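# Load the sawn bar into the lathe chuck and close

## Task

Take the sawn bar from the rack on the workbench and put it into the lathe's chuck, lined up with the spindle, with the clean end (the one without the saw burr) seated on the stop steps at the back of the jaws. The chuck must end clamped on the bar and the lathe door must end shut. Then release the bar and move the robot away. The robot must not topple or finish leaning.

## Robot and tools

ROBOT. A TidyBot++ mobile base (0.54 m long, 0.50 m wide, 0.38 m tall, four powered casters) carrying one seven-joint arm with a two-finger gripper. The shoulder sits 0.12 m ahead of the base centre, 0.68 m up. base_camera is fixed on the base looking forward (644x364). wrist_camera is a fisheye (644x476) that looks along the hand. The arm starts folded, hand down, poking up to 0.08 m past the base front.

FRAMES. Base frame: metres, origin on the floor below the base centre, x forward, y left, z up. Odometry frame: the base frame as it was at scene start; base_odometry reports x, y and heading (rad, left positive, -3.142 to 3.142) from wheel turns only, so slip shows as travel. base_tilt is in degrees, positive when leaning forward or right.

execute_actions(actions, cameras). actions is a list holding one action or nothing (empty just reports state and images). An action may combine these keys:
- base: relative moves from where the base is when the command starts. translate_m: metres, forward positive, -2 to 2. strafe_m: metres, left positive, -2 to 2. rotate_rad: radians, counter-clockwise from above positive, -6.3 to 6.3.
- joints: absolute angles in radians by name. joint_1_rad (any angle; positive turns the arm clockwise from above, opposite to heading), joint_2_rad shoulder -2.249 to 2.249 (0 upper arm vertical, positive leans forward), joint_3_rad any angle, joint_4_rad elbow -2.579 to 2.579 (negative bends forward when joint_3_rad is 3.14), joint_5_rad any angle, joint_6_rad wrist -2.099 to 2.099, joint_7_rad any angle (hand down: positive turns it counter-clockwise; at 1.57 the fingers open left/right). gripper_pos 0 (open, about 85 mm gap) to 1 (closed, squeezing 100 to 150 N per finger). Unlimited joints take the short way round, so send less than half a turn per step.
- target: one absolute hand pose [x, y, z, qw, qx, qy, qz] in the base frame, the point between the finger pads, its z axis along the fingers and its y axis the closing direction. With target, joints may hold only gripper_pos.
- speeds: caps for this action only. translate_m and strafe_m 0.05 to 0.5 m/s (give one of them when moving on both axes), rotate_rad 0.1 to 1.57 rad/s.
- lathe: door "open"/"shut", chuck "clamp"/"open", air_blast true, re_chuck true, stop true.
cameras: list of base_camera, wrist_camera or all; omitted means all, [] means none.

wait(seconds 0 to 10, cameras): lets time run without new commands and returns state. zoom_image(camera, region [x0, y0, x1, y1] pixels, max 504x504): enlarges part of that camera's latest image. read_manual(section "licences"): licence text only. finished_scene(scene): ends the scene irreversibly; call it only when the result is in place.

RESULTS. base_status, joint_status, hand_status describe how the last action ended: done; off_target (stopped short, may still push); contact_stop or time_out (target dropped, holding); not_followed (a self-collision check or "pose unreachable" withheld arm targets); torque_fault; limit_stop_at_motor_heat. hand_pose is the measured hand pose; hand_target is where the commanded joints would put it. joint_positions, motor_effort (percent of max, peak in brackets), Motor temperatures (MOTOR HOT at 60 °C, weak brakes and a stop at 75 °C), on_its_own (uncommanded motion), pictures (camera order of the images). Lathe lines: door_state, chuck_state (open, clamped = gripping this bar's diameter, closed_empty, between), seat_state (home = bar end on all three steps; believe it only once clamped), turret_state (home, away during re_chuck, alarm), plus door_answer, chuck_answer, re_chuck_answer. A refused call or a fault cancels the rest of that reply's movement calls.

PRECISION. Targets usually end within about 3 cm; correct by adding (wanted minus measured) to the last target's x, y, z. A held load sags the arm; to hold still, resend hand_target, never hand_pose or the read joint angles. hand_pose may be 1 to 2 cm off; trust images. The arm does not avoid furniture and keeps pushing when blocked.

LATHE. Standing at the door, the chuck is at the left and faces right. The door slides along the front and will hit the arm if it is in the way. Door and chuck only open with turret_state home. Open jaws do not hold the bar, so keep gripping until chuck_state says clamped. air_blast cleans chips off the steps for 2 s, only with no part in or near the chuck; repeat if a chip stays. re_chuck (door shut, chuck clamped, turret home; about 16 s) pushes a bar lying within about 1 cm of the steps onto them; farther off it alarms and locks the lathe. Wait for turret home before finishing. Check the burr end with zoom_image so the clean end goes in.

AVOID. Tipping: do not drive or turn with the arm caught above about 0.6 m, and do not stretch out or swing sideways over furniture close in front; back away or retract the arm to right a lean. Hard hits and torque faults (limits 104.5 N m joints 1 to 4, 51.3 N m joints 5 to 7) stop the arm 10 s. Do not drop the bar, release it while moving, slam it, squeeze it hard while it still rests on something, or yank it. Long holding or stretched poses heat motors. A blocked base keeps shoving and may still report done.

Each tool is called after "Emit:" as name([rows], argument=value, ...), one row to a line, values as JSON.

## Session

Emit:
execute_actions(actions=[])

Scene clock: 0.00 s.
Motor temperatures (°C): [30 28 32 35 37 33 36]
base_odometry: x=+0.000 y=+0.000 heading=+0.000
base_tilt: forward=+0.5 right=+0.2
base_status: not commanded
joint_positions: joint_1_rad=-0.047 joint_2_rad=-0.383 joint_3_rad=+3.142 joint_4_rad=-2.556 joint_5_rad=+0.000 joint_6_rad=-0.885 joint_7_rad=+1.578 gripper_pos=+0.000
joint_status: not commanded
motor_effort: joint_1_rad=+1 joint_2_rad=-1 joint_3_rad=+0 joint_4_rad=+13 joint_5_rad=+1 joint_6_rad=+1 joint_7_rad=+0
hand_pose: x=+0.2466 y=+0.0074 z=+0.5838 quat_wxyz=(-0.001, +0.999, +0.027, +0.042) (m; base frame)
hand_target: x=+0.2461 y=+0.0073 z=+0.5835 quat_wxyz=(-0.001, +0.999, +0.027, +0.041) (m; base frame)
hand_status: not commanded
lathe: door_state=shut chuck_state=open seat_state=open turret_state=home door_answer=taken chuck_answer=taken re_chuck_answer=taken
pictures: base_camera, wrist_camera

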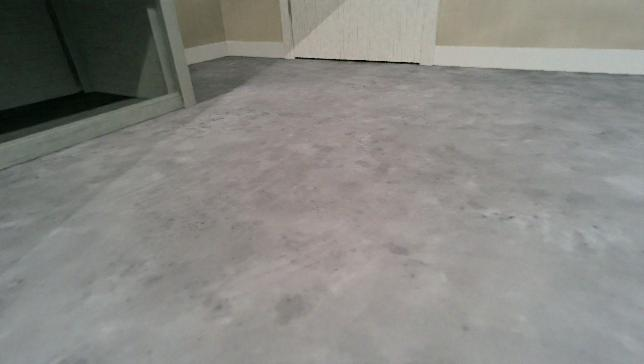

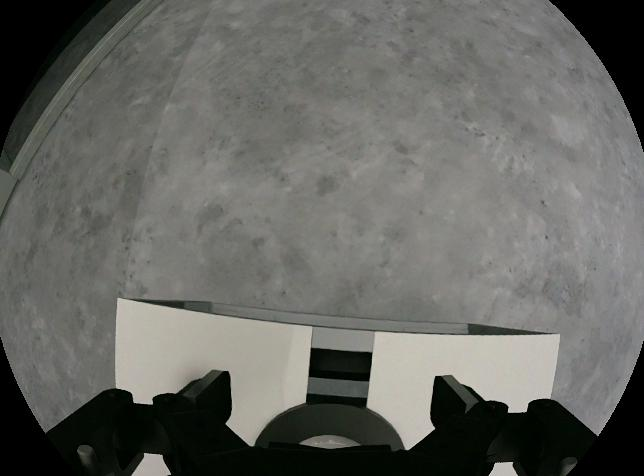

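Emit:
execute_actions([
  {"joints":{"joint_6_rad":0.3,"joint_1_rad":-0.8}},
])

Emit:
execute_actions([
  {"joints":{"joint_1_rad":0.8}},
])

Emit:
execute_actions([
  {"joints":{"joint_1_rad":0},"base":{"rotate_rad":3.14}},
])

Scene clock: 2.80 s.
Motor temperatures (°C): [30 28 32 35 37 33 36]
base_odometry: x=+0.000 y=+0.000 heading=+0.000
base_tilt: forward=+0.5 right=+0.1
base_status: not commanded
joint_positions: joint_1_rad=-0.781 joint_2_rad=-0.383 joint_3_rad=+3.142 joint_4_rad=-2.556 joint_5_rad=+0.000 joint_6_rad=+0.245 joint_7_rad=+1.578 gripper_pos=+0.000
joint_status: all done
motor_effort: joint_1_rad=+1(3) joint_2_rad=-5(5) joint_3_rad=+1(1) joint_4_rad=+19(19) joint_5_rad=+1(2) joint_6_rad=+8(9) joint_7_rad=+0(2)
hand_pose: x=+0.3978 y=+0.2778 z=+0.7851 quat_wxyz=(-0.215, +0.759, +0.315, +0.528) (m; base frame)
hand_target: x=+0.3960 y=+0.2869 z=+0.8007 quat_wxyz=(-0.228, +0.741, +0.316, +0.546) (m; base frame)
hand_status: not commanded
lathe: door_state=shut chuck_state=open seat_state=open turret_state=home door_answer=taken chuck_answer=taken re_chuck_answer=taken
pictures: base_camera, wrist_camera
camera_calibration:
wrist_camera: T_world_to_cam=[[0.739615, -0.672, 0.0372274, -0.132656], [-0.177885, -0.248531, -0.95215, 0.949916], [0.649097, 0.697602, -0.303356, -0.0782257], [0, 0, 0, 1]] pos_world=[0.317866, 0.201509, 0.885671]

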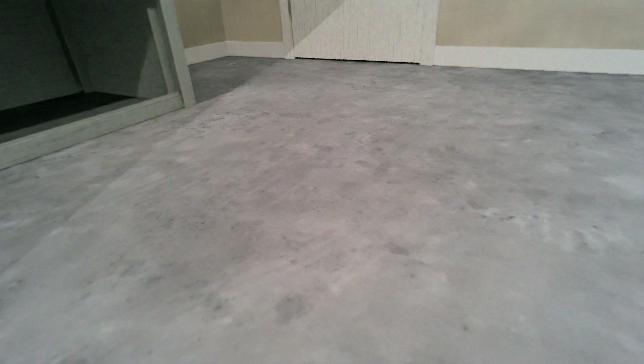

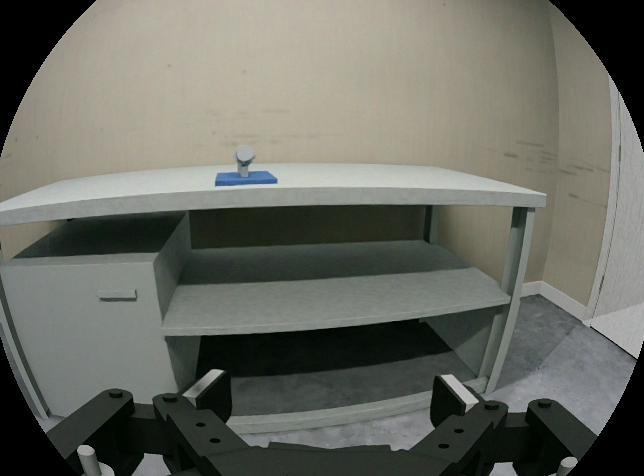

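Scene clock: 5.60 s.
Motor temperatures (°C): [30 28 31 35 37 33 36]
base_odometry: x=+0.000 y=+0.000 heading=+0.000
base_tilt: forward=+0.5 right=+0.2
base_status: not commanded
joint_positions: joint_1_rad=+0.780 joint_2_rad=-0.383 joint_3_rad=+3.142 joint_4_rad=-2.556 joint_5_rad=+0.000 joint_6_rad=+0.248 joint_7_rad=+1.578 gripper_pos=+0.000
joint_status: all done
motor_effort: joint_1_rad=+1(3) joint_2_rad=-5(6) joint_3_rad=+0(1) joint_4_rad=+19(19) joint_5_rad=+1(2) joint_6_rad=+8(8) joint_7_rad=+0(2)
hand_pose: x=+0.3997 y=-0.2763 z=+0.7860 quat_wxyz=(+0.219, +0.760, -0.310, +0.528) (m; base frame)
hand_target: x=+0.3976 y=-0.2853 z=+0.8007 quat_wxyz=(+0.233, +0.743, -0.311, +0.544) (m; base frame)
hand_status: not commanded
lathe: door_state=shut chuck_state=open seat_state=open turret_state=home door_answer=taken chuck_answer=taken re_chuck_answer=taken
pictures: base_camera, wrist_camera
camera_calibration:
wrist_camera: T_world_to_cam=[[-0.664877, -0.746017, 0.037389, 0.034346], [-0.248185, 0.173425, -0.953063, 0.958802], [0.704516, -0.642949, -0.300456, -0.0875067], [0, 0, 0, 1]] pos_world=[0.322446, -0.19692, 0.886222]

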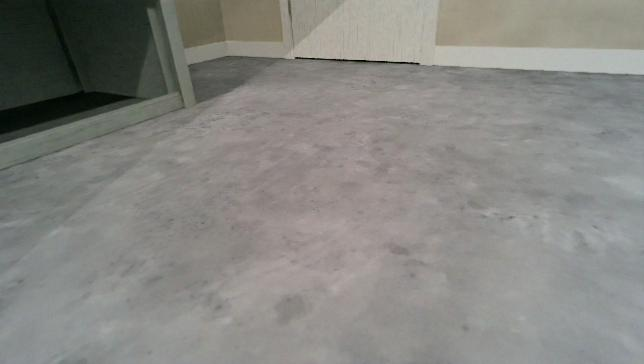

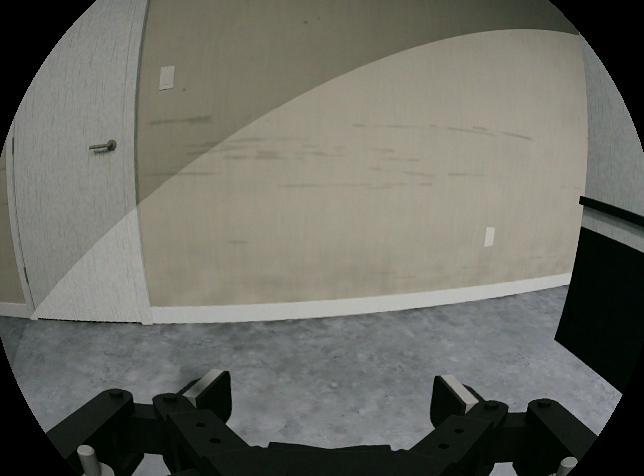

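Scene clock: 9.13 s.
Motor temperatures (°C): [30 28 31 35 37 33 36]
base_odometry: x=+0.000 y=+0.000 heading=+3.140
base_tilt: forward=+0.5 right=+0.2
base_status: done
joint_positions: joint_1_rad=+0.015 joint_2_rad=-0.383 joint_3_rad=+3.142 joint_4_rad=-2.556 joint_5_rad=+0.000 joint_6_rad=+0.250 joint_7_rad=+1.578 gripper_pos=+0.000
joint_status: all done
motor_effort: joint_1_rad=+1(2) joint_2_rad=-5(6) joint_3_rad=+0(2) joint_4_rad=+18(19) joint_5_rad=+2(2) joint_6_rad=+8(8) joint_7_rad=-1(2)
hand_pose: x=+0.5131 y=-0.0049 z=+0.7866 quat_wxyz=(+0.007, +0.820, -0.004, +0.572) (m; base frame)
hand_target: x=+0.5178 y=+0.0011 z=+0.8007 quat_wxyz=(+0.002, +0.806, +0.003, +0.592) (m; base frame)
hand_status: not commanded
lathe: door_state=shut chuck_state=open seat_state=open turret_state=home door_answer=taken chuck_answer=taken re_chuck_answer=taken
pictures: base_camera, wrist_camera
camera_calibration:
wrist_camera: T_world_to_cam=[[0.0370625, -0.99861, 0.0374891, -0.0492669], [-0.297335, -0.0468355, -0.953624, 0.964969], [0.954054, 0.0241969, -0.298657, -0.118868], [0, 0, 0, 1]] pos_world=[0.402151, -0.00112734, 0.886564]

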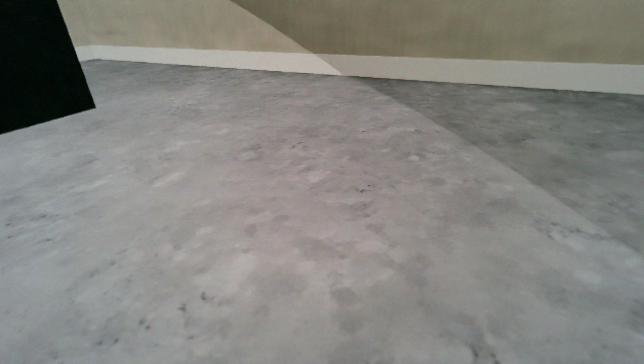

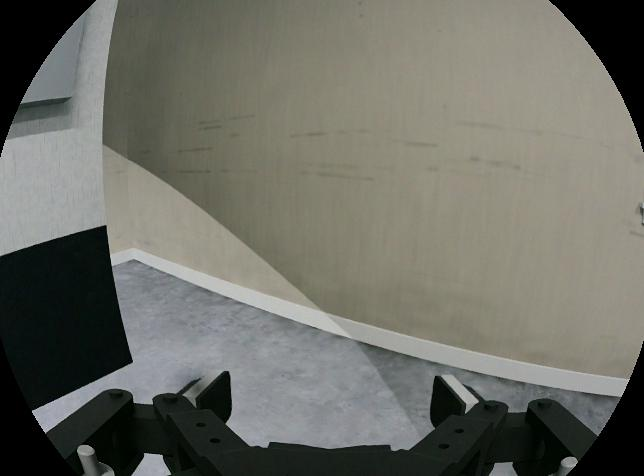

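Emit:
execute_actions([
  {"base":{"rotate_rad":1.57},"lathe":{"door":"open"}},
])

Emit:
wait(seconds=3)

Scene clock: 11.57 s.
Motor temperatures (°C): [30 28 31 35 37 33 36]
base_odometry: x=+0.000 y=+0.000 heading=-1.574
base_tilt: forward=+0.5 right=+0.1
base_status: done
joint_positions: joint_1_rad=+0.013 joint_2_rad=-0.383 joint_3_rad=+3.142 joint_4_rad=-2.556 joint_5_rad=+0.000 joint_6_rad=+0.250 joint_7_rad=+1.578 gripper_pos=+0.000
joint_status: not commanded
motor_effort: joint_1_rad=+1(2) joint_2_rad=-5(6) joint_3_rad=+0(2) joint_4_rad=+18(20) joint_5_rad=+0(2) joint_6_rad=+8(8) joint_7_rad=+0(1)
hand_pose: x=+0.5131 y=-0.0038 z=+0.7866 quat_wxyz=(+0.006, +0.820, -0.002, +0.572) (m; base frame)
hand_target: x=+0.5178 y=+0.0011 z=+0.8007 quat_wxyz=(+0.002, +0.806, +0.003, +0.592) (m; base frame)
hand_status: not commanded
lathe: door_state=open chuck_state=open seat_state=open turret_state=home door_answer=taken chuck_answer=taken re_chuck_answer=taken
pictures: base_camera, wrist_camera
camera_calibration:
wrist_camera: T_world_to_cam=[[0.039848, -0.998502, 0.0374923, -0.0496011], [-0.297145, -0.0476662, -0.953642, 0.964957], [0.954001, 0.0268601, -0.298599, -0.118915], [0, 0, 0, 1]] pos_world=[0.402154, -0.000336825, 0.886575]

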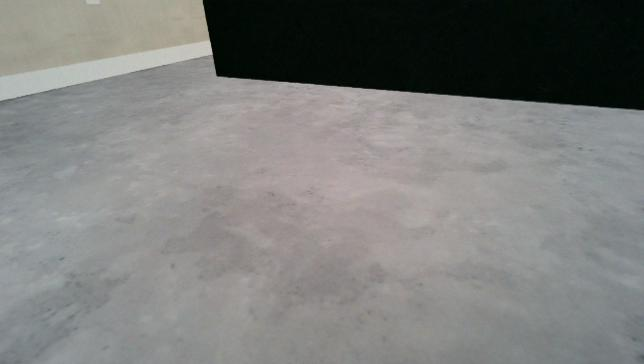

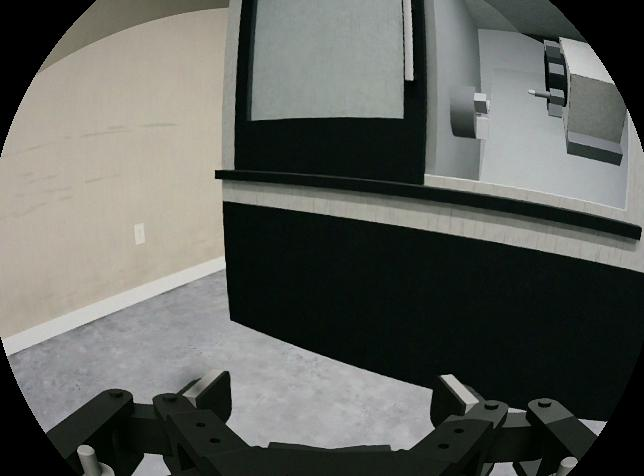

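Scene clock: 14.57 s.
Motor temperatures (°C): [30 28 31 35 37 33 36]
base_odometry: x=+0.000 y=+0.000 heading=-1.574
base_tilt: forward=+0.5 right=+0.2
base_status: done
joint_positions: joint_1_rad=+0.013 joint_2_rad=-0.383 joint_3_rad=+3.142 joint_4_rad=-2.556 joint_5_rad=+0.000 joint_6_rad=+0.250 joint_7_rad=+1.578 gripper_pos=+0.000
joint_status: not commanded
motor_effort: joint_1_rad=+1(2) joint_2_rad=-5(6) joint_3_rad=+0(2) joint_4_rad=+19(20) joint_5_rad=+0(2) joint_6_rad=+8(8) joint_7_rad=-1(1)
hand_pose: x=+0.5131 y=-0.0038 z=+0.7866 quat_wxyz=(+0.006, +0.820, -0.002, +0.572) (m; base frame)
hand_target: x=+0.5178 y=+0.0011 z=+0.8007 quat_wxyz=(+0.002, +0.806, +0.003, +0.592) (m; base frame)
hand_status: not commanded
wait: 3.00 s; at rest by 0.27 s
lathe: door_state=open chuck_state=open seat_state=open turret_state=home door_answer=taken chuck_answer=taken re_chuck_answer=taken
pictures: base_camera, wrist_camera
camera_calibration:
wrist_camera: T_world_to_cam=[[0.039848, -0.998502, 0.0374923, -0.0496011], [-0.297145, -0.0476662, -0.953642, 0.964957], [0.954001, 0.0268601, -0.298599, -0.118915], [0, 0, 0, 1]] pos_world=[0.402154, -0.000336825, 0.886575]

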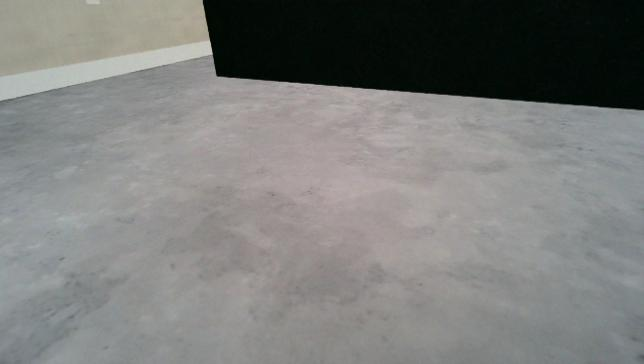

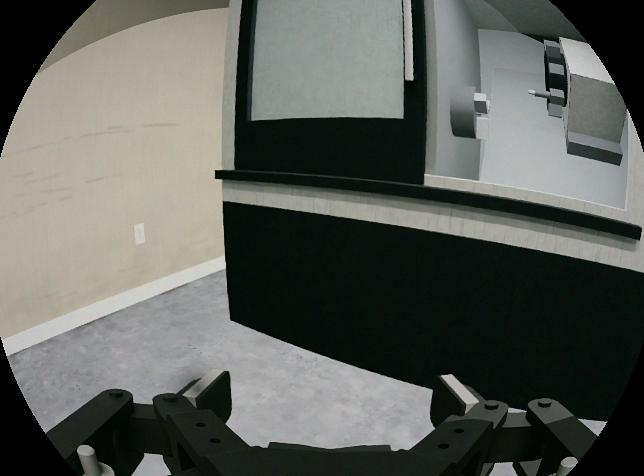

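Emit:
execute_actions([
  {"base":{"rotate_rad":-0.578},"joints":{"joint_6_rad":0.7}},
])

Scene clock: 16.57 s.
Motor temperatures (°C): [30 28 31 35 37 33 36]
base_odometry: x=+0.000 y=+0.000 heading=-2.150
base_tilt: forward=+0.5 right=+0.2
base_status: done
joint_positions: joint_1_rad=+0.012 joint_2_rad=-0.383 joint_3_rad=+3.142 joint_4_rad=-2.551 joint_5_rad=+0.000 joint_6_rad=+0.649 joint_7_rad=+1.578 gripper_pos=+0.000
joint_status: all done
motor_effort: joint_1_rad=+1(2) joint_2_rad=-5(7) joint_3_rad=+0(2) joint_4_rad=+19(21) joint_5_rad=+1(2) joint_6_rad=+8(10) joint_7_rad=+0(1)
hand_pose: x=+0.5327 y=-0.0040 z=+0.9115 quat_wxyz=(+0.007, +0.689, -0.002, +0.725) (m; base frame)
hand_target: x=+0.5306 y=+0.0011 z=+0.9238 quat_wxyz=(+0.003, +0.672, +0.002, +0.740) (m; base frame)
hand_status: not commanded
lathe: door_state=open chuck_state=open seat_state=open turret_state=home door_answer=taken chuck_answer=taken re_chuck_answer=taken
pictures: base_camera, wrist_camera
camera_calibration:
wrist_camera: T_world_to_cam=[[0.0209873, -0.998251, 0.0552608, -0.061398], [0.101866, -0.0528502, -0.993393, 0.913592], [0.994577, 0.0264778, 0.100579, -0.485812], [0, 0, 0, 1]] pos_world=[0.391402, -0.000143903, 0.959811]

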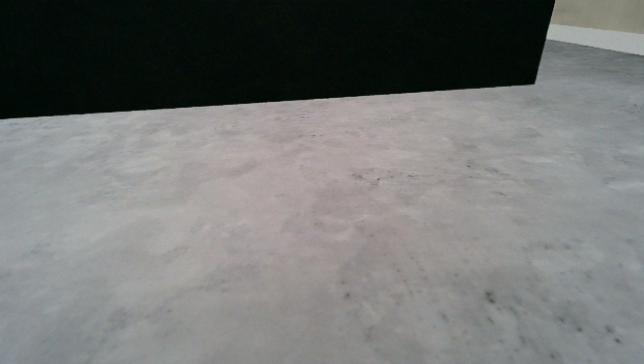

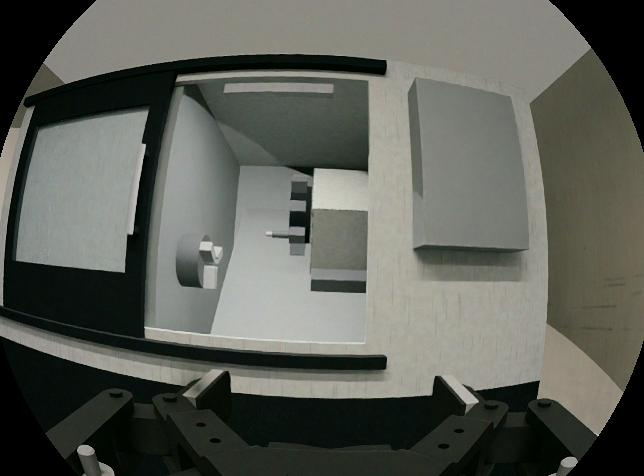

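Emit:
zoom_image(camera="wrist_camera", region=[140, 160, 340, 320])

Emit:
execute_actions([
  {"base":{"rotate_rad":3.05},"joints":{"joint_6_rad":0.2,"joint_1_rad":0}},
])

Emit:
zoom_image(camera="wrist_camera", region=[200, 100, 400, 250])

Scaled by 2.520.

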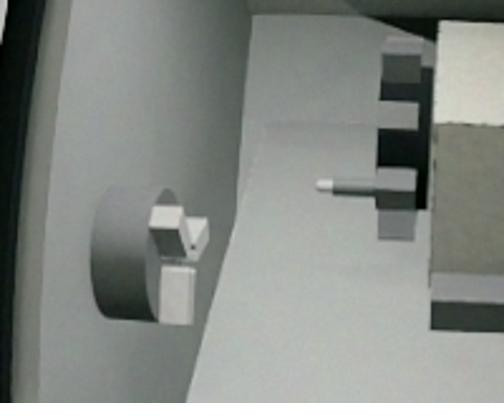

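Scene clock: 20.63 s.
Motor temperatures (°C): [30 28 31 35 37 33 36]
base_odometry: x=+0.000 y=+0.000 heading=+0.899
base_tilt: forward=+0.5 right=+0.2
base_status: done
joint_positions: joint_1_rad=+0.012 joint_2_rad=-0.383 joint_3_rad=+3.142 joint_4_rad=-2.553 joint_5_rad=+0.000 joint_6_rad=+0.234 joint_7_rad=+1.578 gripper_pos=+0.000
joint_status: all done
motor_effort: joint_1_rad=+1(2) joint_2_rad=-5(7) joint_3_rad=+0(1) joint_4_rad=+18(20) joint_5_rad=+0(2) joint_6_rad=+8(9) joint_7_rad=-1(2)
hand_pose: x=+0.5121 y=-0.0036 z=+0.7834 quat_wxyz=(+0.006, +0.824, -0.002, +0.567) (m; base frame)
hand_target: x=+0.5070 y=+0.0011 z=+0.7715 quat_wxyz=(+0.002, +0.834, +0.003, +0.551) (m; base frame)
hand_status: not commanded
lathe: door_state=open chuck_state=open seat_state=open turret_state=home door_answer=taken chuck_answer=taken re_chuck_answer=taken
pictures: base_camera, wrist_camera
camera_calibration:
wrist_camera: T_world_to_cam=[[0.0407873, -0.998491, 0.0367764, -0.0491751], [-0.309725, -0.0476288, -0.949632, 0.964933], [0.949951, 0.0273424, -0.311201, -0.106984], [0, 0, 0, 1]] pos_world=[0.402499, -0.000217147, 0.884847]

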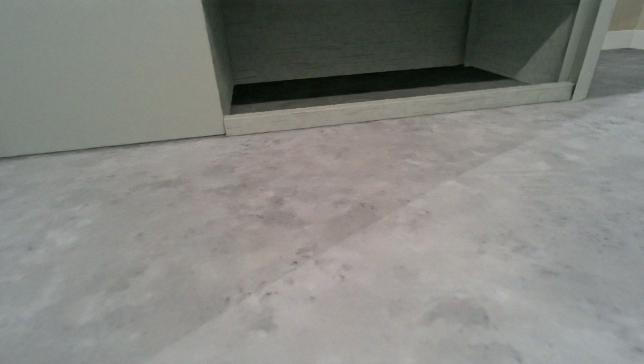

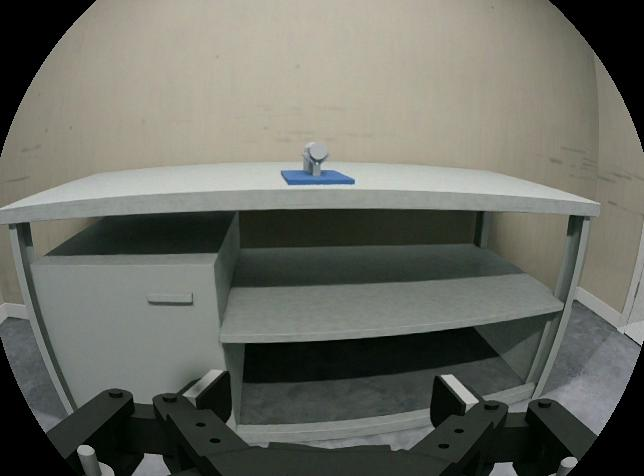

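Scaled by 2.520.

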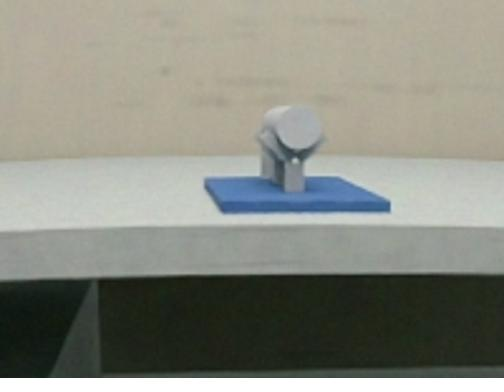

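Emit:
execute_actions([
  {"base":{"rotate_rad":0.085},"target":[0.42,0,0.93,0,0.969,0,0.247]},
], cameras=["wrist_camera"])

Emit:
execute_actions([
  {"base":{"translate_m":0.72}},
])

Scene clock: 25.10 s.
Motor temperatures (°C): [30 28 31 35 37 33 36]
base_odometry: x=+0.000 y=+0.000 heading=+0.984
base_tilt: forward=+0.5 right=+0.2
base_status: done
joint_positions: joint_1_rad=+0.010 joint_2_rad=-0.359 joint_3_rad=+3.142 joint_4_rad=-1.505 joint_5_rad=+0.000 joint_6_rad=-1.424 joint_7_rad=+1.578 gripper_pos=+0.000
joint_status: not commanded
motor_effort: joint_1_rad=+1(2) joint_2_rad=-5(7) joint_3_rad=+0(2) joint_4_rad=+18(21) joint_5_rad=+1(2) joint_6_rad=+5(8) joint_7_rad=+0(1)
hand_pose: x=+0.4259 y=-0.0017 z=+0.9434 quat_wxyz=(+0.002, +0.959, -0.001, +0.282) (m; base frame)
hand_target: x=+0.4200 y=+0.0000 z=+0.9300 quat_wxyz=(+0.000, +0.969, +0.000, +0.247) (m; base frame)
hand_status: off_target (0.015 m and 4.2 deg from the pose sent, 0.173 m and 40.5 deg at the start)
lathe: door_state=open chuck_state=open seat_state=open turret_state=home door_answer=taken chuck_answer=taken re_chuck_answer=taken
pictures: wrist_camera
camera_calibration:
wrist_camera: T_world_to_cam=[[0.0550886, -0.998479, -0.00207728, -0.0190873], [-0.81181, -0.0435782, -0.582294, 0.957583], [0.581318, 0.0337641, -0.812976, 0.654968], [0, 0, 0, 1]] pos_world=[0.397682, 0.000557031, 1.09003]

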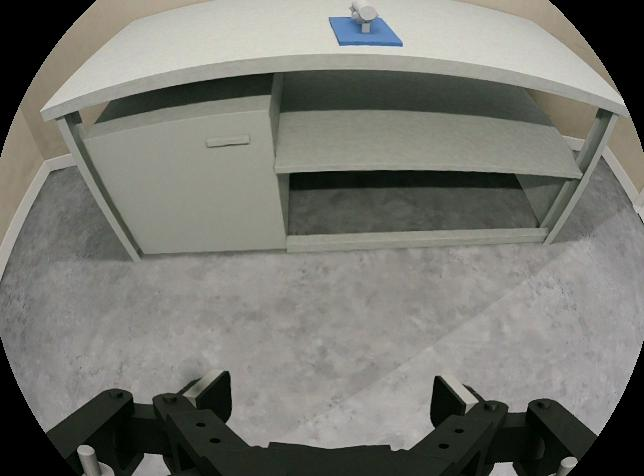

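Scene clock: 27.67 s.
Motor temperatures (°C): [30 28 31 35 37 33 36]
base_odometry: x=+0.399 y=+0.600 heading=+0.985
base_tilt: forward=+0.6 right=+0.3
base_status: done
joint_positions: joint_1_rad=+0.010 joint_2_rad=-0.339 joint_3_rad=+3.142 joint_4_rad=-1.504 joint_5_rad=+0.000 joint_6_rad=-1.430 joint_7_rad=+1.578 gripper_pos=+0.000
joint_status: not commanded
motor_effort: joint_1_rad=+1(2) joint_2_rad=-6(9) joint_3_rad=+0(1) joint_4_rad=+18(19) joint_5_rad=+0(2) joint_6_rad=+5(5) joint_7_rad=+0(1)
hand_pose: x=+0.4296 y=-0.0017 z=+0.9367 quat_wxyz=(+0.002, +0.963, -0.001, +0.270) (m; base frame)
hand_target: x=+0.4200 y=+0.0000 z=+0.9300 quat_wxyz=(+0.000, +0.969, +0.000, +0.247) (m; base frame)
hand_status: not commanded
lathe: door_state=open chuck_state=open seat_state=open turret_state=home door_answer=taken chuck_answer=taken re_chuck_answer=taken
pictures: base_camera, wrist_camera
camera_calibration:
wrist_camera: T_world_to_cam=[[0.0551067, -0.998474, -0.00369268, -0.0178017], [-0.826085, -0.0435145, -0.561863, 0.943638], [0.560845, 0.0340129, -0.827222, 0.669586], [0, 0, 0, 1]] pos_world=[0.404972, 0.000512784, 1.08403]

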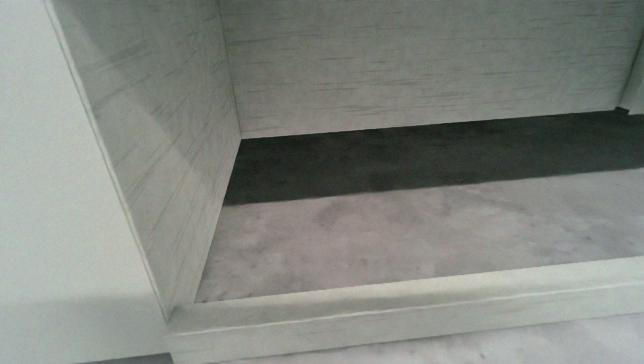

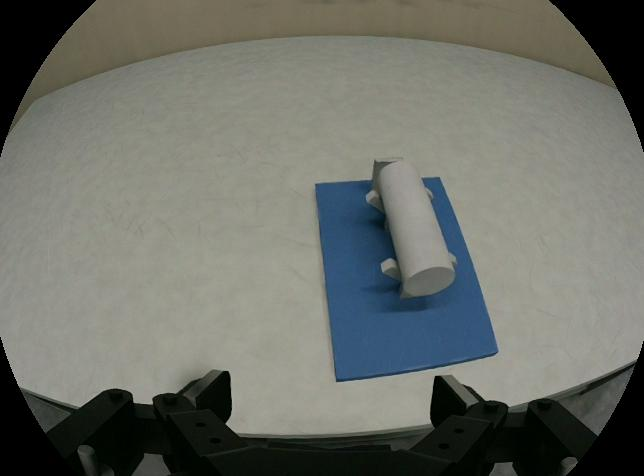

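Emit:
zoom_image(camera="wrist_camera", region=[320, 120, 500, 320])

Scaled by 2.520.

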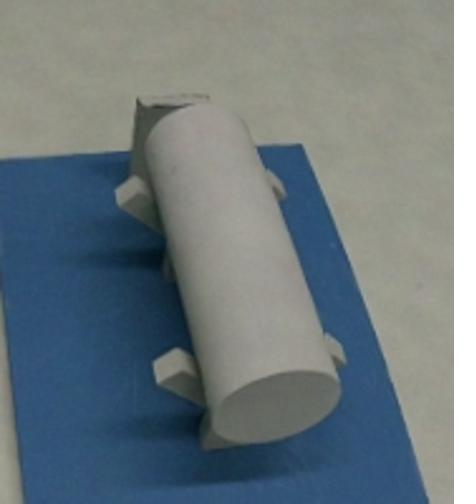

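Emit:
execute_actions([
  {"base":{"translate_m":0.1},"target":[0.50,-0.066,0.93,0,0.994,0.110,0]},
], cameras=["wrist_camera"])

Emit:
zoom_image(camera="wrist_camera", region=[220, 80, 440, 380])

Scene clock: 30.90 s.
Motor temperatures (°C): [30 28 31 35 37 33 36]
base_odometry: x=+0.454 y=+0.683 heading=+0.986
base_tilt: forward=+0.5 right=+0.2
base_status: done
joint_positions: joint_1_rad=+0.129 joint_2_rad=+0.259 joint_3_rad=+3.169 joint_4_rad=-0.798 joint_5_rad=+0.000 joint_6_rad=-2.031 joint_7_rad=+1.931 gripper_pos=+0.000
joint_status: not commanded
motor_effort: joint_1_rad=+1(2) joint_2_rad=-24(26) joint_3_rad=+0(1) joint_4_rad=+14(18) joint_5_rad=+0(3) joint_6_rad=+1(5) joint_7_rad=-1(1)
hand_pose: x=+0.5134 y=-0.0584 z=+0.9321 quat_wxyz=(+0.010, +0.994, +0.103, +0.025) (m; base frame)
hand_target: x=+0.5000 y=-0.0660 z=+0.9300 quat_wxyz=(+0.000, +0.994, +0.110, +0.000) (m; base frame)
hand_status: off_target (0.016 m and 3.2 deg from the pose sent, 0.096 m and 33.8 deg at the start)
lathe: door_state=open chuck_state=open seat_state=open turret_state=home door_answer=taken chuck_answer=taken re_chuck_answer=taken
pictures: wrist_camera
camera_calibration:
wrist_camera: T_world_to_cam=[[0.250502, -0.968074, -0.0089914, -0.172629], [-0.963689, -0.248458, -0.0978365, 0.634014], [0.092479, 0.0331731, -0.995162, 1.01767], [0, 0, 0, 1]] pos_world=[0.560124, -0.043351, 1.07322]

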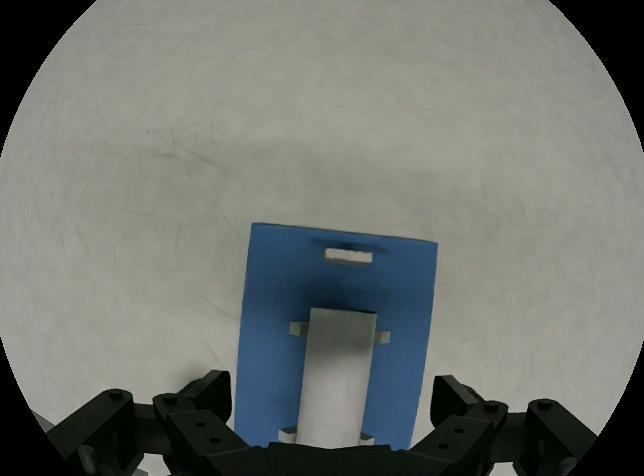

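Scaled by 1.680.

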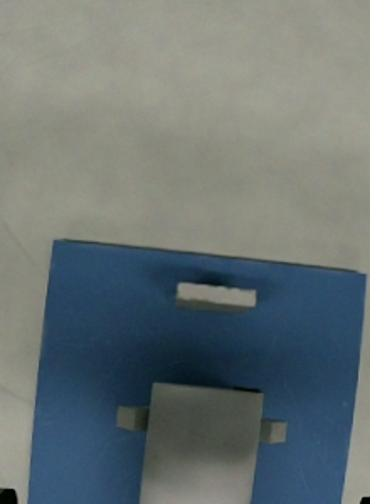

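Emit:
zoom_image(camera="wrist_camera", region=[290, 290, 400, 350])

Emit:
zoom_image(camera="wrist_camera", region=[280, 400, 390, 460])

Scaled by 4.582.

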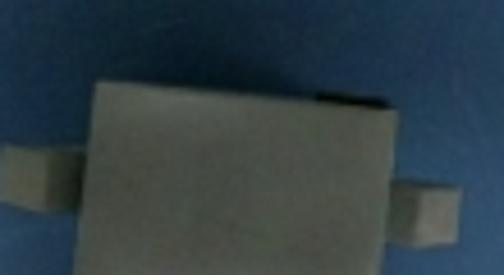

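Scaled by 4.582.

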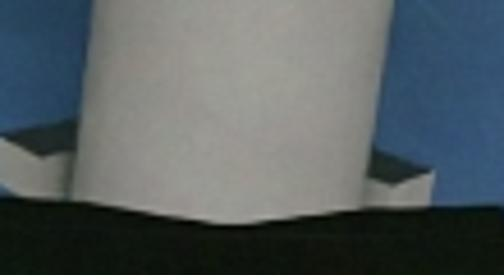

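Emit:
execute_actions([
  {"target":[0.480,-0.072,0.89,-0.010,0.997,0.075,-0.025]},
], cameras=["wrist_camera"])

Scene clock: 33.27 s.
Motor temperatures (°C): [30 28 31 35 37 33 36]
base_odometry: x=+0.454 y=+0.683 heading=+0.986
base_tilt: forward=+0.6 right=+0.1
base_status: not commanded
joint_positions: joint_1_rad=+0.135 joint_2_rad=+0.252 joint_3_rad=+3.196 joint_4_rad=-0.996 joint_5_rad=+0.000 joint_6_rad=-2.017 joint_7_rad=+1.932 gripper_pos=+0.000
joint_status: not commanded
motor_effort: joint_1_rad=+1(2) joint_2_rad=-24(26) joint_3_rad=+0(1) joint_4_rad=+16(16) joint_5_rad=+0(2) joint_6_rad=-1(1) joint_7_rad=-1(1)
hand_pose: x=+0.4784 y=-0.0640 z=+0.8802 quat_wxyz=(-0.010, +0.994, +0.086, -0.061) (m; base frame)
hand_target: x=+0.4800 y=-0.0720 z=+0.8900 quat_wxyz=(-0.010, +0.997, +0.075, -0.025) (m; base frame)
hand_status: off_target (0.013 m and 4.3 deg from the pose sent, 0.055 m and 7.0 deg at the start)
lathe: door_state=open chuck_state=open seat_state=open turret_state=home door_answer=taken chuck_answer=taken re_chuck_answer=taken
pictures: wrist_camera
camera_calibration:
wrist_camera: T_world_to_cam=[[0.210839, -0.974801, -0.0728671, -0.0949517], [-0.97412, -0.215734, 0.0674528, 0.455425], [-0.081473, 0.0567596, -0.995058, 1.05399], [0, 0, 0, 1]] pos_world=[0.549529, -0.0541327, 1.01114]

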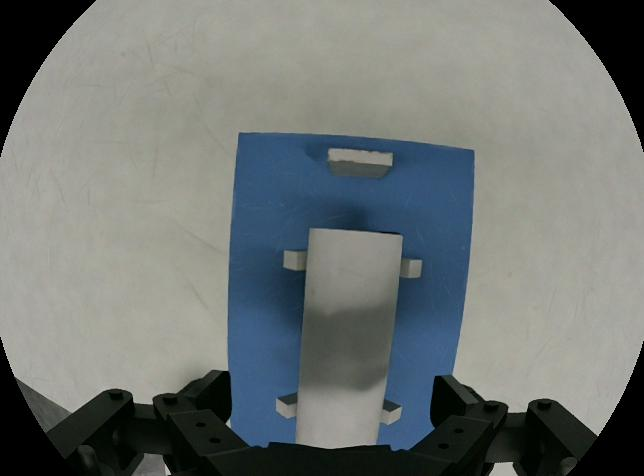

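Emit:
execute_actions([
  {"target":[0.492,-0.0755,0.87,0.0,0.999,0.035,0.0]},
], cameras=["wrist_camera"])

Scene clock: 35.33 s.
Motor temperatures (°C): [30 28 31 35 37 33 36]
base_odometry: x=+0.454 y=+0.683 heading=+0.986
base_tilt: forward=+0.5 right=+0.2
base_status: not commanded
joint_positions: joint_1_rad=+0.135 joint_2_rad=+0.224 joint_3_rad=+3.213 joint_4_rad=-1.097 joint_5_rad=+0.000 joint_6_rad=-1.901 joint_7_rad=+1.899 gripper_pos=+0.000
joint_status: not commanded
motor_effort: joint_1_rad=+1(2) joint_2_rad=-24(24) joint_3_rad=+0(1) joint_4_rad=+14(16) joint_5_rad=+1(2) joint_6_rad=-1(1) joint_7_rad=+0(1)
hand_pose: x=+0.4861 y=-0.0718 z=+0.8595 quat_wxyz=(-0.003, +0.997, +0.062, -0.040) (m; base frame)
hand_target: x=+0.4920 y=-0.0755 z=+0.8700 quat_wxyz=(+0.000, +0.999, +0.035, +0.000) (m; base frame)
hand_status: off_target (0.013 m and 5.6 deg from the pose sent, 0.021 m and 9.2 deg at the start)
lathe: door_state=open chuck_state=open seat_state=open turret_state=home door_answer=taken chuck_answer=taken re_chuck_answer=taken
pictures: wrist_camera
camera_calibration:
wrist_camera: T_world_to_cam=[[0.165386, -0.98491, -0.0509887, -0.103144], [-0.985543, -0.166979, 0.0287055, 0.50495], [-0.0367863, 0.0455041, -0.998287, 1.01474], [0, 0, 0, 1]] pos_world=[0.552037, -0.063447, 0.993251]

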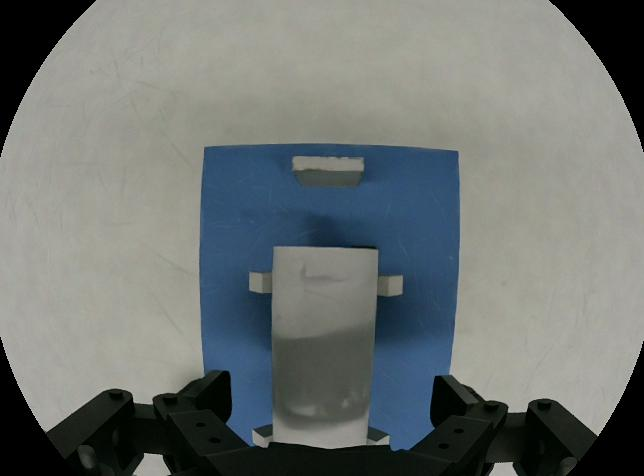

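Emit:
zoom_image(camera="wrist_camera", region=[250, 220, 410, 340])

Emit:
execute_actions([
  {"target":[0.498,-0.0715,0.837,0.002,0.998,0.035,0.035]},
], cameras=["wrist_camera"])

Scaled by 3.150.

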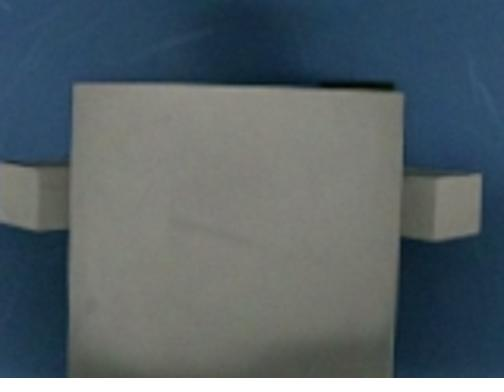

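Scene clock: 37.00 s.
Motor temperatures (°C): [30 28 31 35 37 33 36]
base_odometry: x=+0.454 y=+0.683 heading=+0.986
base_tilt: forward=+0.5 right=+0.2
base_status: not commanded
joint_positions: joint_1_rad=+0.135 joint_2_rad=+0.165 joint_3_rad=+3.221 joint_4_rad=-1.278 joint_5_rad=+0.000 joint_6_rad=-1.709 joint_7_rad=+1.898 gripper_pos=+0.000
joint_status: not commanded
motor_effort: joint_1_rad=+1(1) joint_2_rad=-22(24) joint_3_rad=+0(1) joint_4_rad=+16(17) joint_5_rad=+0(2) joint_6_rad=+0(1) joint_7_rad=+0(2)
hand_pose: x=+0.4895 y=-0.0768 z=+0.8258 quat_wxyz=(+0.005, +0.998, +0.057, -0.006) (m; base frame)
hand_target: x=+0.4980 y=-0.0715 z=+0.8370 quat_wxyz=(+0.002, +0.999, +0.035, +0.035) (m; base frame)
hand_status: off_target (0.015 m and 5.4 deg from the pose sent, 0.025 m and 9.2 deg at the start)
lathe: door_state=open chuck_state=open seat_state=open turret_state=home door_answer=taken chuck_answer=taken re_chuck_answer=taken
pictures: wrist_camera
camera_calibration:
wrist_camera: T_world_to_cam=[[0.158743, -0.986916, -0.0282524, -0.126054], [-0.986794, -0.15766, -0.0371641, 0.564181], [0.0322236, 0.0337789, -0.99891, 0.947289], [0, 0, 0, 1]] pos_world=[0.546215, -0.0674543, 0.963663]

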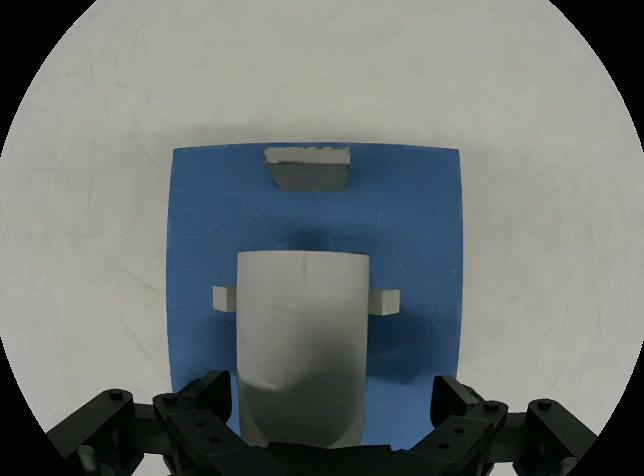

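Emit:
execute_actions([
  {"target":[0.500,-0.0600,0.837,0.002,0.998,0.035,0.035]},
], cameras=["wrist_camera"])

Scene clock: 37.77 s.
Motor temperatures (°C): [30 28 31 35 37 33 36]
base_odometry: x=+0.454 y=+0.683 heading=+0.986
base_tilt: forward=+0.5 right=+0.2
base_status: not commanded
joint_positions: joint_1_rad=+0.113 joint_2_rad=+0.164 joint_3_rad=+3.221 joint_4_rad=-1.278 joint_5_rad=+0.000 joint_6_rad=-1.707 joint_7_rad=+1.861 gripper_pos=+0.000
joint_status: not commanded
motor_effort: joint_1_rad=+1(2) joint_2_rad=-22(23) joint_3_rad=+0(1) joint_4_rad=+16(17) joint_5_rad=+1(2) joint_6_rad=+0(0) joint_7_rad=-2(2)
hand_pose: x=+0.4917 y=-0.0687 z=+0.8259 quat_wxyz=(+0.005, +0.999, +0.049, -0.005) (m; base frame)
hand_target: x=+0.5000 y=-0.0600 z=+0.8370 quat_wxyz=(+0.002, +0.999, +0.035, +0.035) (m; base frame)
hand_status: off_target (0.016 m and 4.9 deg from the pose sent, 0.023 m and 5.4 deg at the start)
lathe: door_state=open chuck_state=open seat_state=open turret_state=home door_answer=taken chuck_answer=taken re_chuck_answer=taken
pictures: wrist_camera
camera_calibration:
wrist_camera: T_world_to_cam=[[0.143976, -0.98921, -0.0271036, -0.112243], [-0.988959, -0.142861, -0.0393799, 0.571484], [0.0350829, 0.0324741, -0.998857, 0.945469], [0, 0, 0, 1]] pos_world=[0.548165, -0.0600923, 0.963851]

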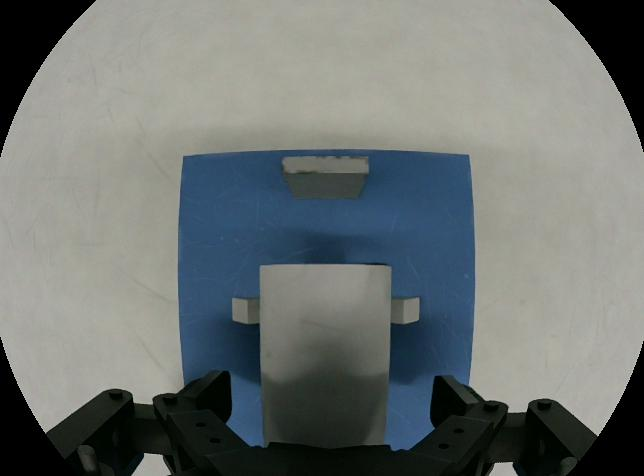

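Emit:
execute_actions([
  {"target":[0.500,-0.0575,0.837,0.002,0.998,0.037,0.035]},
], cameras=[])

Emit:
execute_actions([
  {"joints":{"gripper_pos":0.6}},
], cameras=["wrist_camera"])

Scene clock: 38.43 s.
Motor temperatures (°C): [30 28 31 35 37 33 36]
base_odometry: x=+0.454 y=+0.683 heading=+0.986
base_tilt: forward=+0.5 right=+0.1
base_status: not commanded
joint_positions: joint_1_rad=+0.110 joint_2_rad=+0.164 joint_3_rad=+3.221 joint_4_rad=-1.278 joint_5_rad=+0.000 joint_6_rad=-1.707 joint_7_rad=+1.859 gripper_pos=+0.000
joint_status: not commanded
motor_effort: joint_1_rad=+1(1) joint_2_rad=-22(23) joint_3_rad=+0(1) joint_4_rad=+16(17) joint_5_rad=+1(1) joint_6_rad=+0(0) joint_7_rad=-1(1)
hand_pose: x=+0.4918 y=-0.0676 z=+0.8260 quat_wxyz=(+0.005, +0.999, +0.050, -0.005) (m; base frame)
hand_target: x=+0.5000 y=-0.0575 z=+0.8370 quat_wxyz=(+0.002, +0.999, +0.037, +0.035) (m; base frame)
hand_status: off_target (0.017 m and 4.8 deg from the pose sent, 0.018 m and 4.8 deg at the start)
lathe: door_state=open chuck_state=open seat_state=open turret_state=home door_answer=taken chuck_answer=taken re_chuck_answer=taken
pictures: none
No camera images: "cameras" was empty.

Scene clock: 39.30 s.
Motor temperatures (°C): [30 28 31 35 37 33 36]
base_odometry: x=+0.454 y=+0.683 heading=+0.986
base_tilt: forward=+0.5 right=+0.2
base_status: not commanded
joint_positions: joint_1_rad=+0.107 joint_2_rad=+0.162 joint_3_rad=+3.222 joint_4_rad=-1.279 joint_5_rad=-0.001 joint_6_rad=-1.706 joint_7_rad=+1.859 gripper_pos=+0.584
joint_status: all done
motor_effort: joint_1_rad=+0(5) joint_2_rad=-22(23) joint_3_rad=-1(3) joint_4_rad=+16(17) joint_5_rad=-1(5) joint_6_rad=+0(2) joint_7_rad=-1(2)
hand_pose: x=+0.4919 y=-0.0667 z=+0.8265 quat_wxyz=(+0.005, +0.999, +0.051, -0.004) (m; base frame)
hand_target: x=+0.5000 y=-0.0575 z=+0.8370 quat_wxyz=(+0.002, +0.999, +0.037, +0.035) (m; base frame)
hand_status: not commanded
lathe: door_state=open chuck_state=open seat_state=open turret_state=home door_answer=taken chuck_answer=taken re_chuck_answer=taken
pictures: wrist_camera
camera_calibration:
wrist_camera: T_world_to_cam=[[0.146789, -0.988803, -0.0268626, -0.111846], [-0.988424, -0.145571, -0.0427368, 0.574331], [0.0383479, 0.0328249, -0.998725, 0.944391], [0, 0, 0, 1]] pos_world=[0.547885, -0.0579876, 0.964728]

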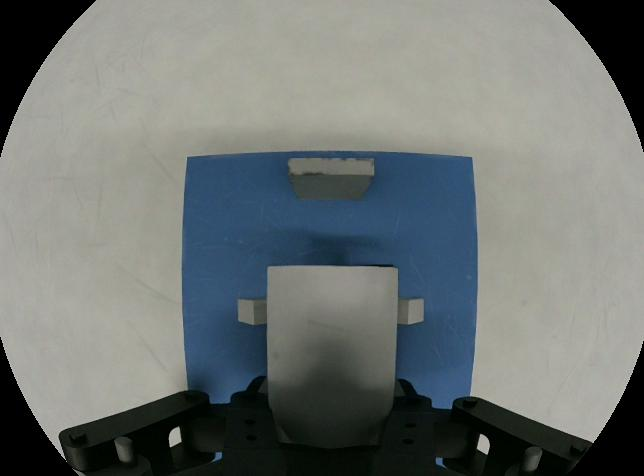

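Emit:
execute_actions([
  {"joints":{"gripper_pos":0.85}},
], cameras=[])

Emit:
execute_actions([
  {"target":[0.480,-0.0575,0.90,0.002,0.998,0.037,0.035]},
], cameras=["wrist_camera"])

Scene clock: 40.23 s.
Motor temperatures (°C): [30 28 31 35 37 33 36]
base_odometry: x=+0.454 y=+0.683 heading=+0.986
base_tilt: forward=+0.5 right=+0.2
base_status: not commanded
joint_positions: joint_1_rad=+0.107 joint_2_rad=+0.162 joint_3_rad=+3.222 joint_4_rad=-1.279 joint_5_rad=-0.001 joint_6_rad=-1.706 joint_7_rad=+1.858 gripper_pos=+0.586
joint_status: gripper_pos off_target (ended at +0.586, target +0.850)
motor_effort: joint_1_rad=-1(1) joint_2_rad=-22(22) joint_3_rad=-1(2) joint_4_rad=+17(17) joint_5_rad=-2(2) joint_6_rad=+0(1) joint_7_rad=-1(2)
hand_pose: x=+0.4919 y=-0.0667 z=+0.8265 quat_wxyz=(+0.005, +0.999, +0.051, -0.004) (m; base frame)
hand_target: x=+0.5000 y=-0.0575 z=+0.8370 quat_wxyz=(+0.002, +0.999, +0.037, +0.035) (m; base frame)
hand_status: not commanded
lathe: door_state=open chuck_state=open seat_state=open turret_state=home door_answer=taken chuck_answer=taken re_chuck_answer=taken
pictures: none
No camera images: "cameras" was empty.

Scene clock: 41.40 s.
Motor temperatures (°C): [30 28 31 35 37 33 36]
base_odometry: x=+0.454 y=+0.683 heading=+0.986
base_tilt: forward=+0.4 right=+0.1
base_status: not commanded
joint_positions: joint_1_rad=+0.107 joint_2_rad=+0.158 joint_3_rad=+3.222 joint_4_rad=-1.112 joint_5_rad=-0.001 joint_6_rad=-1.814 joint_7_rad=+1.858 gripper_pos=+0.586
joint_status: not commanded
motor_effort: joint_1_rad=+1(2) joint_2_rad=-25(27) joint_3_rad=+0(1) joint_4_rad=+17(20) joint_5_rad=+1(2) joint_6_rad=+1(1) joint_7_rad=+0(2)
hand_pose: x=+0.4983 y=-0.0673 z=+0.8797 quat_wxyz=(+0.012, +0.998, +0.051, +0.027) (m; base frame)
hand_target: x=+0.4800 y=-0.0575 z=+0.9000 quat_wxyz=(+0.002, +0.999, +0.037, +0.035) (m; base frame)
hand_status: off_target (0.029 m and 2.2 deg from the pose sent, 0.075 m and 4.7 deg at the start)
lathe: door_state=open chuck_state=open seat_state=open turret_state=home door_answer=taken chuck_answer=taken re_chuck_answer=taken
pictures: wrist_camera
camera_calibration:
wrist_camera: T_world_to_cam=[[0.148508, -0.988889, -0.00667214, -0.130567], [-0.983914, -0.147077, -0.101398, 0.63214], [0.0992902, 0.0216233, -0.994824, 0.962681], [0, 0, 0, 1]] pos_world=[0.545777, -0.0569594, 1.02092]

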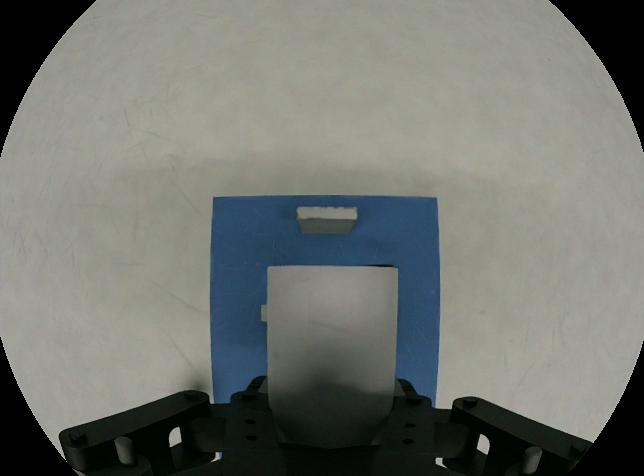

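Emit:
zoom_image(camera="wrist_camera", region=[255, 250, 415, 370])

Scaled by 3.150.

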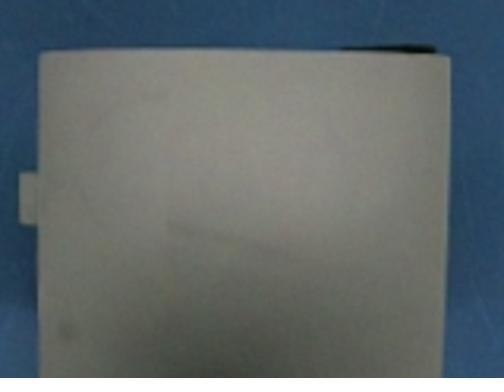

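Emit:
execute_actions([
  {"base":{"translate_m":-0.4},"target":[0.450,-0.0,0.93,0.0,1.0,0.0,0.035]},
], cameras=[])

Emit:
execute_actions([
  {"base":{"rotate_rad":3.14},"target":[0.5,0,0.95,0.5,0.5,-0.5,0.5]},
], cameras=["wrist_camera"])

Scene clock: 44.83 s.
Motor temperatures (°C): [30 28 31 35 37 33 36]
base_odometry: x=+0.233 y=+0.350 heading=+0.986
base_tilt: forward=+0.6 right=+0.2
base_status: done
joint_positions: joint_1_rad=-0.013 joint_2_rad=+0.088 joint_3_rad=+3.181 joint_4_rad=-1.065 joint_5_rad=-0.001 joint_6_rad=-1.920 joint_7_rad=+1.623 gripper_pos=+0.586
joint_status: not commanded
motor_effort: joint_1_rad=+1(4) joint_2_rad=-21(30) joint_3_rad=+0(2) joint_4_rad=+17(19) joint_5_rad=+0(3) joint_6_rad=+1(2) joint_7_rad=+0(1)
hand_pose: x=+0.4650 y=-0.0069 z=+0.9178 quat_wxyz=(+0.003, +0.999, +0.013, +0.034) (m; base frame)
hand_target: x=+0.4500 y=+0.0000 z=+0.9300 quat_wxyz=(+0.000, +0.999, +0.000, +0.035) (m; base frame)
hand_status: off_target (0.021 m and 1.5 deg from the pose sent, 0.097 m and 6.1 deg at the start)
lathe: door_state=open chuck_state=open seat_state=open turret_state=home door_answer=taken chuck_answer=taken re_chuck_answer=taken
pictures: none
No camera images: "cameras" was empty.

Scene clock: 48.33 s.
Motor temperatures (°C): [30 28 31 35 37 33 36]
base_odometry: x=+0.233 y=+0.349 heading=-2.157
base_tilt: forward=+0.5 right=+0.2
base_status: done
joint_positions: joint_1_rad=-0.984 joint_2_rad=+0.521 joint_3_rad=+3.602 joint_4_rad=-1.430 joint_5_rad=+1.080 joint_6_rad=-1.965 joint_7_rad=-0.305 gripper_pos=+0.586
joint_status: not commanded
motor_effort: joint_1_rad=+1(6) joint_2_rad=-30(34) joint_3_rad=+6(9) joint_4_rad=+13(18) joint_5_rad=+11(12) joint_6_rad=-4(6) joint_7_rad=+0(2)
hand_pose: x=+0.5129 y=+0.0119 z=+0.9124 quat_wxyz=(+0.487, +0.559, -0.486, +0.463) (m; base frame)
hand_target: x=+0.5000 y=+0.0000 z=+0.9500 quat_wxyz=(+0.500, +0.500, -0.500, +0.500) (m; base frame)
hand_status: off_target (0.042 m and 8.3 deg from the pose sent, 0.048 m and 118.4 deg at the start)
lathe: door_state=open chuck_state=open seat_state=open turret_state=home door_answer=taken chuck_answer=taken re_chuck_answer=taken
pictures: wrist_camera
camera_calibration:
wrist_camera: T_world_to_cam=[[-0.986165, -0.094042, 0.136506, 0.386547], [-0.140741, 0.0399496, -0.98924, 1.03684], [0.0875768, -0.994766, -0.0526325, 0.150486], [0, 0, 0, 1]] pos_world=[0.513946, 0.144629, 0.980838]

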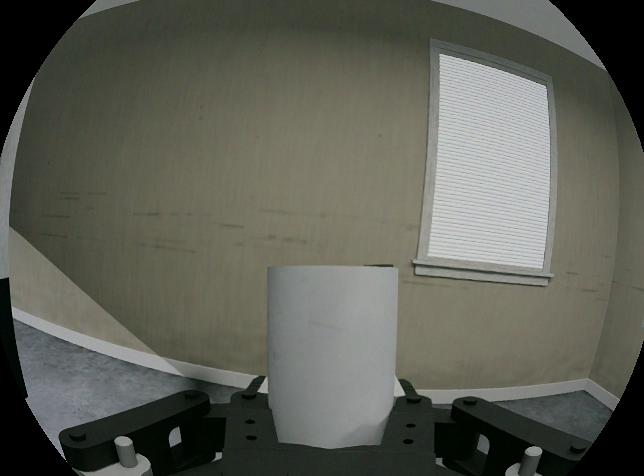

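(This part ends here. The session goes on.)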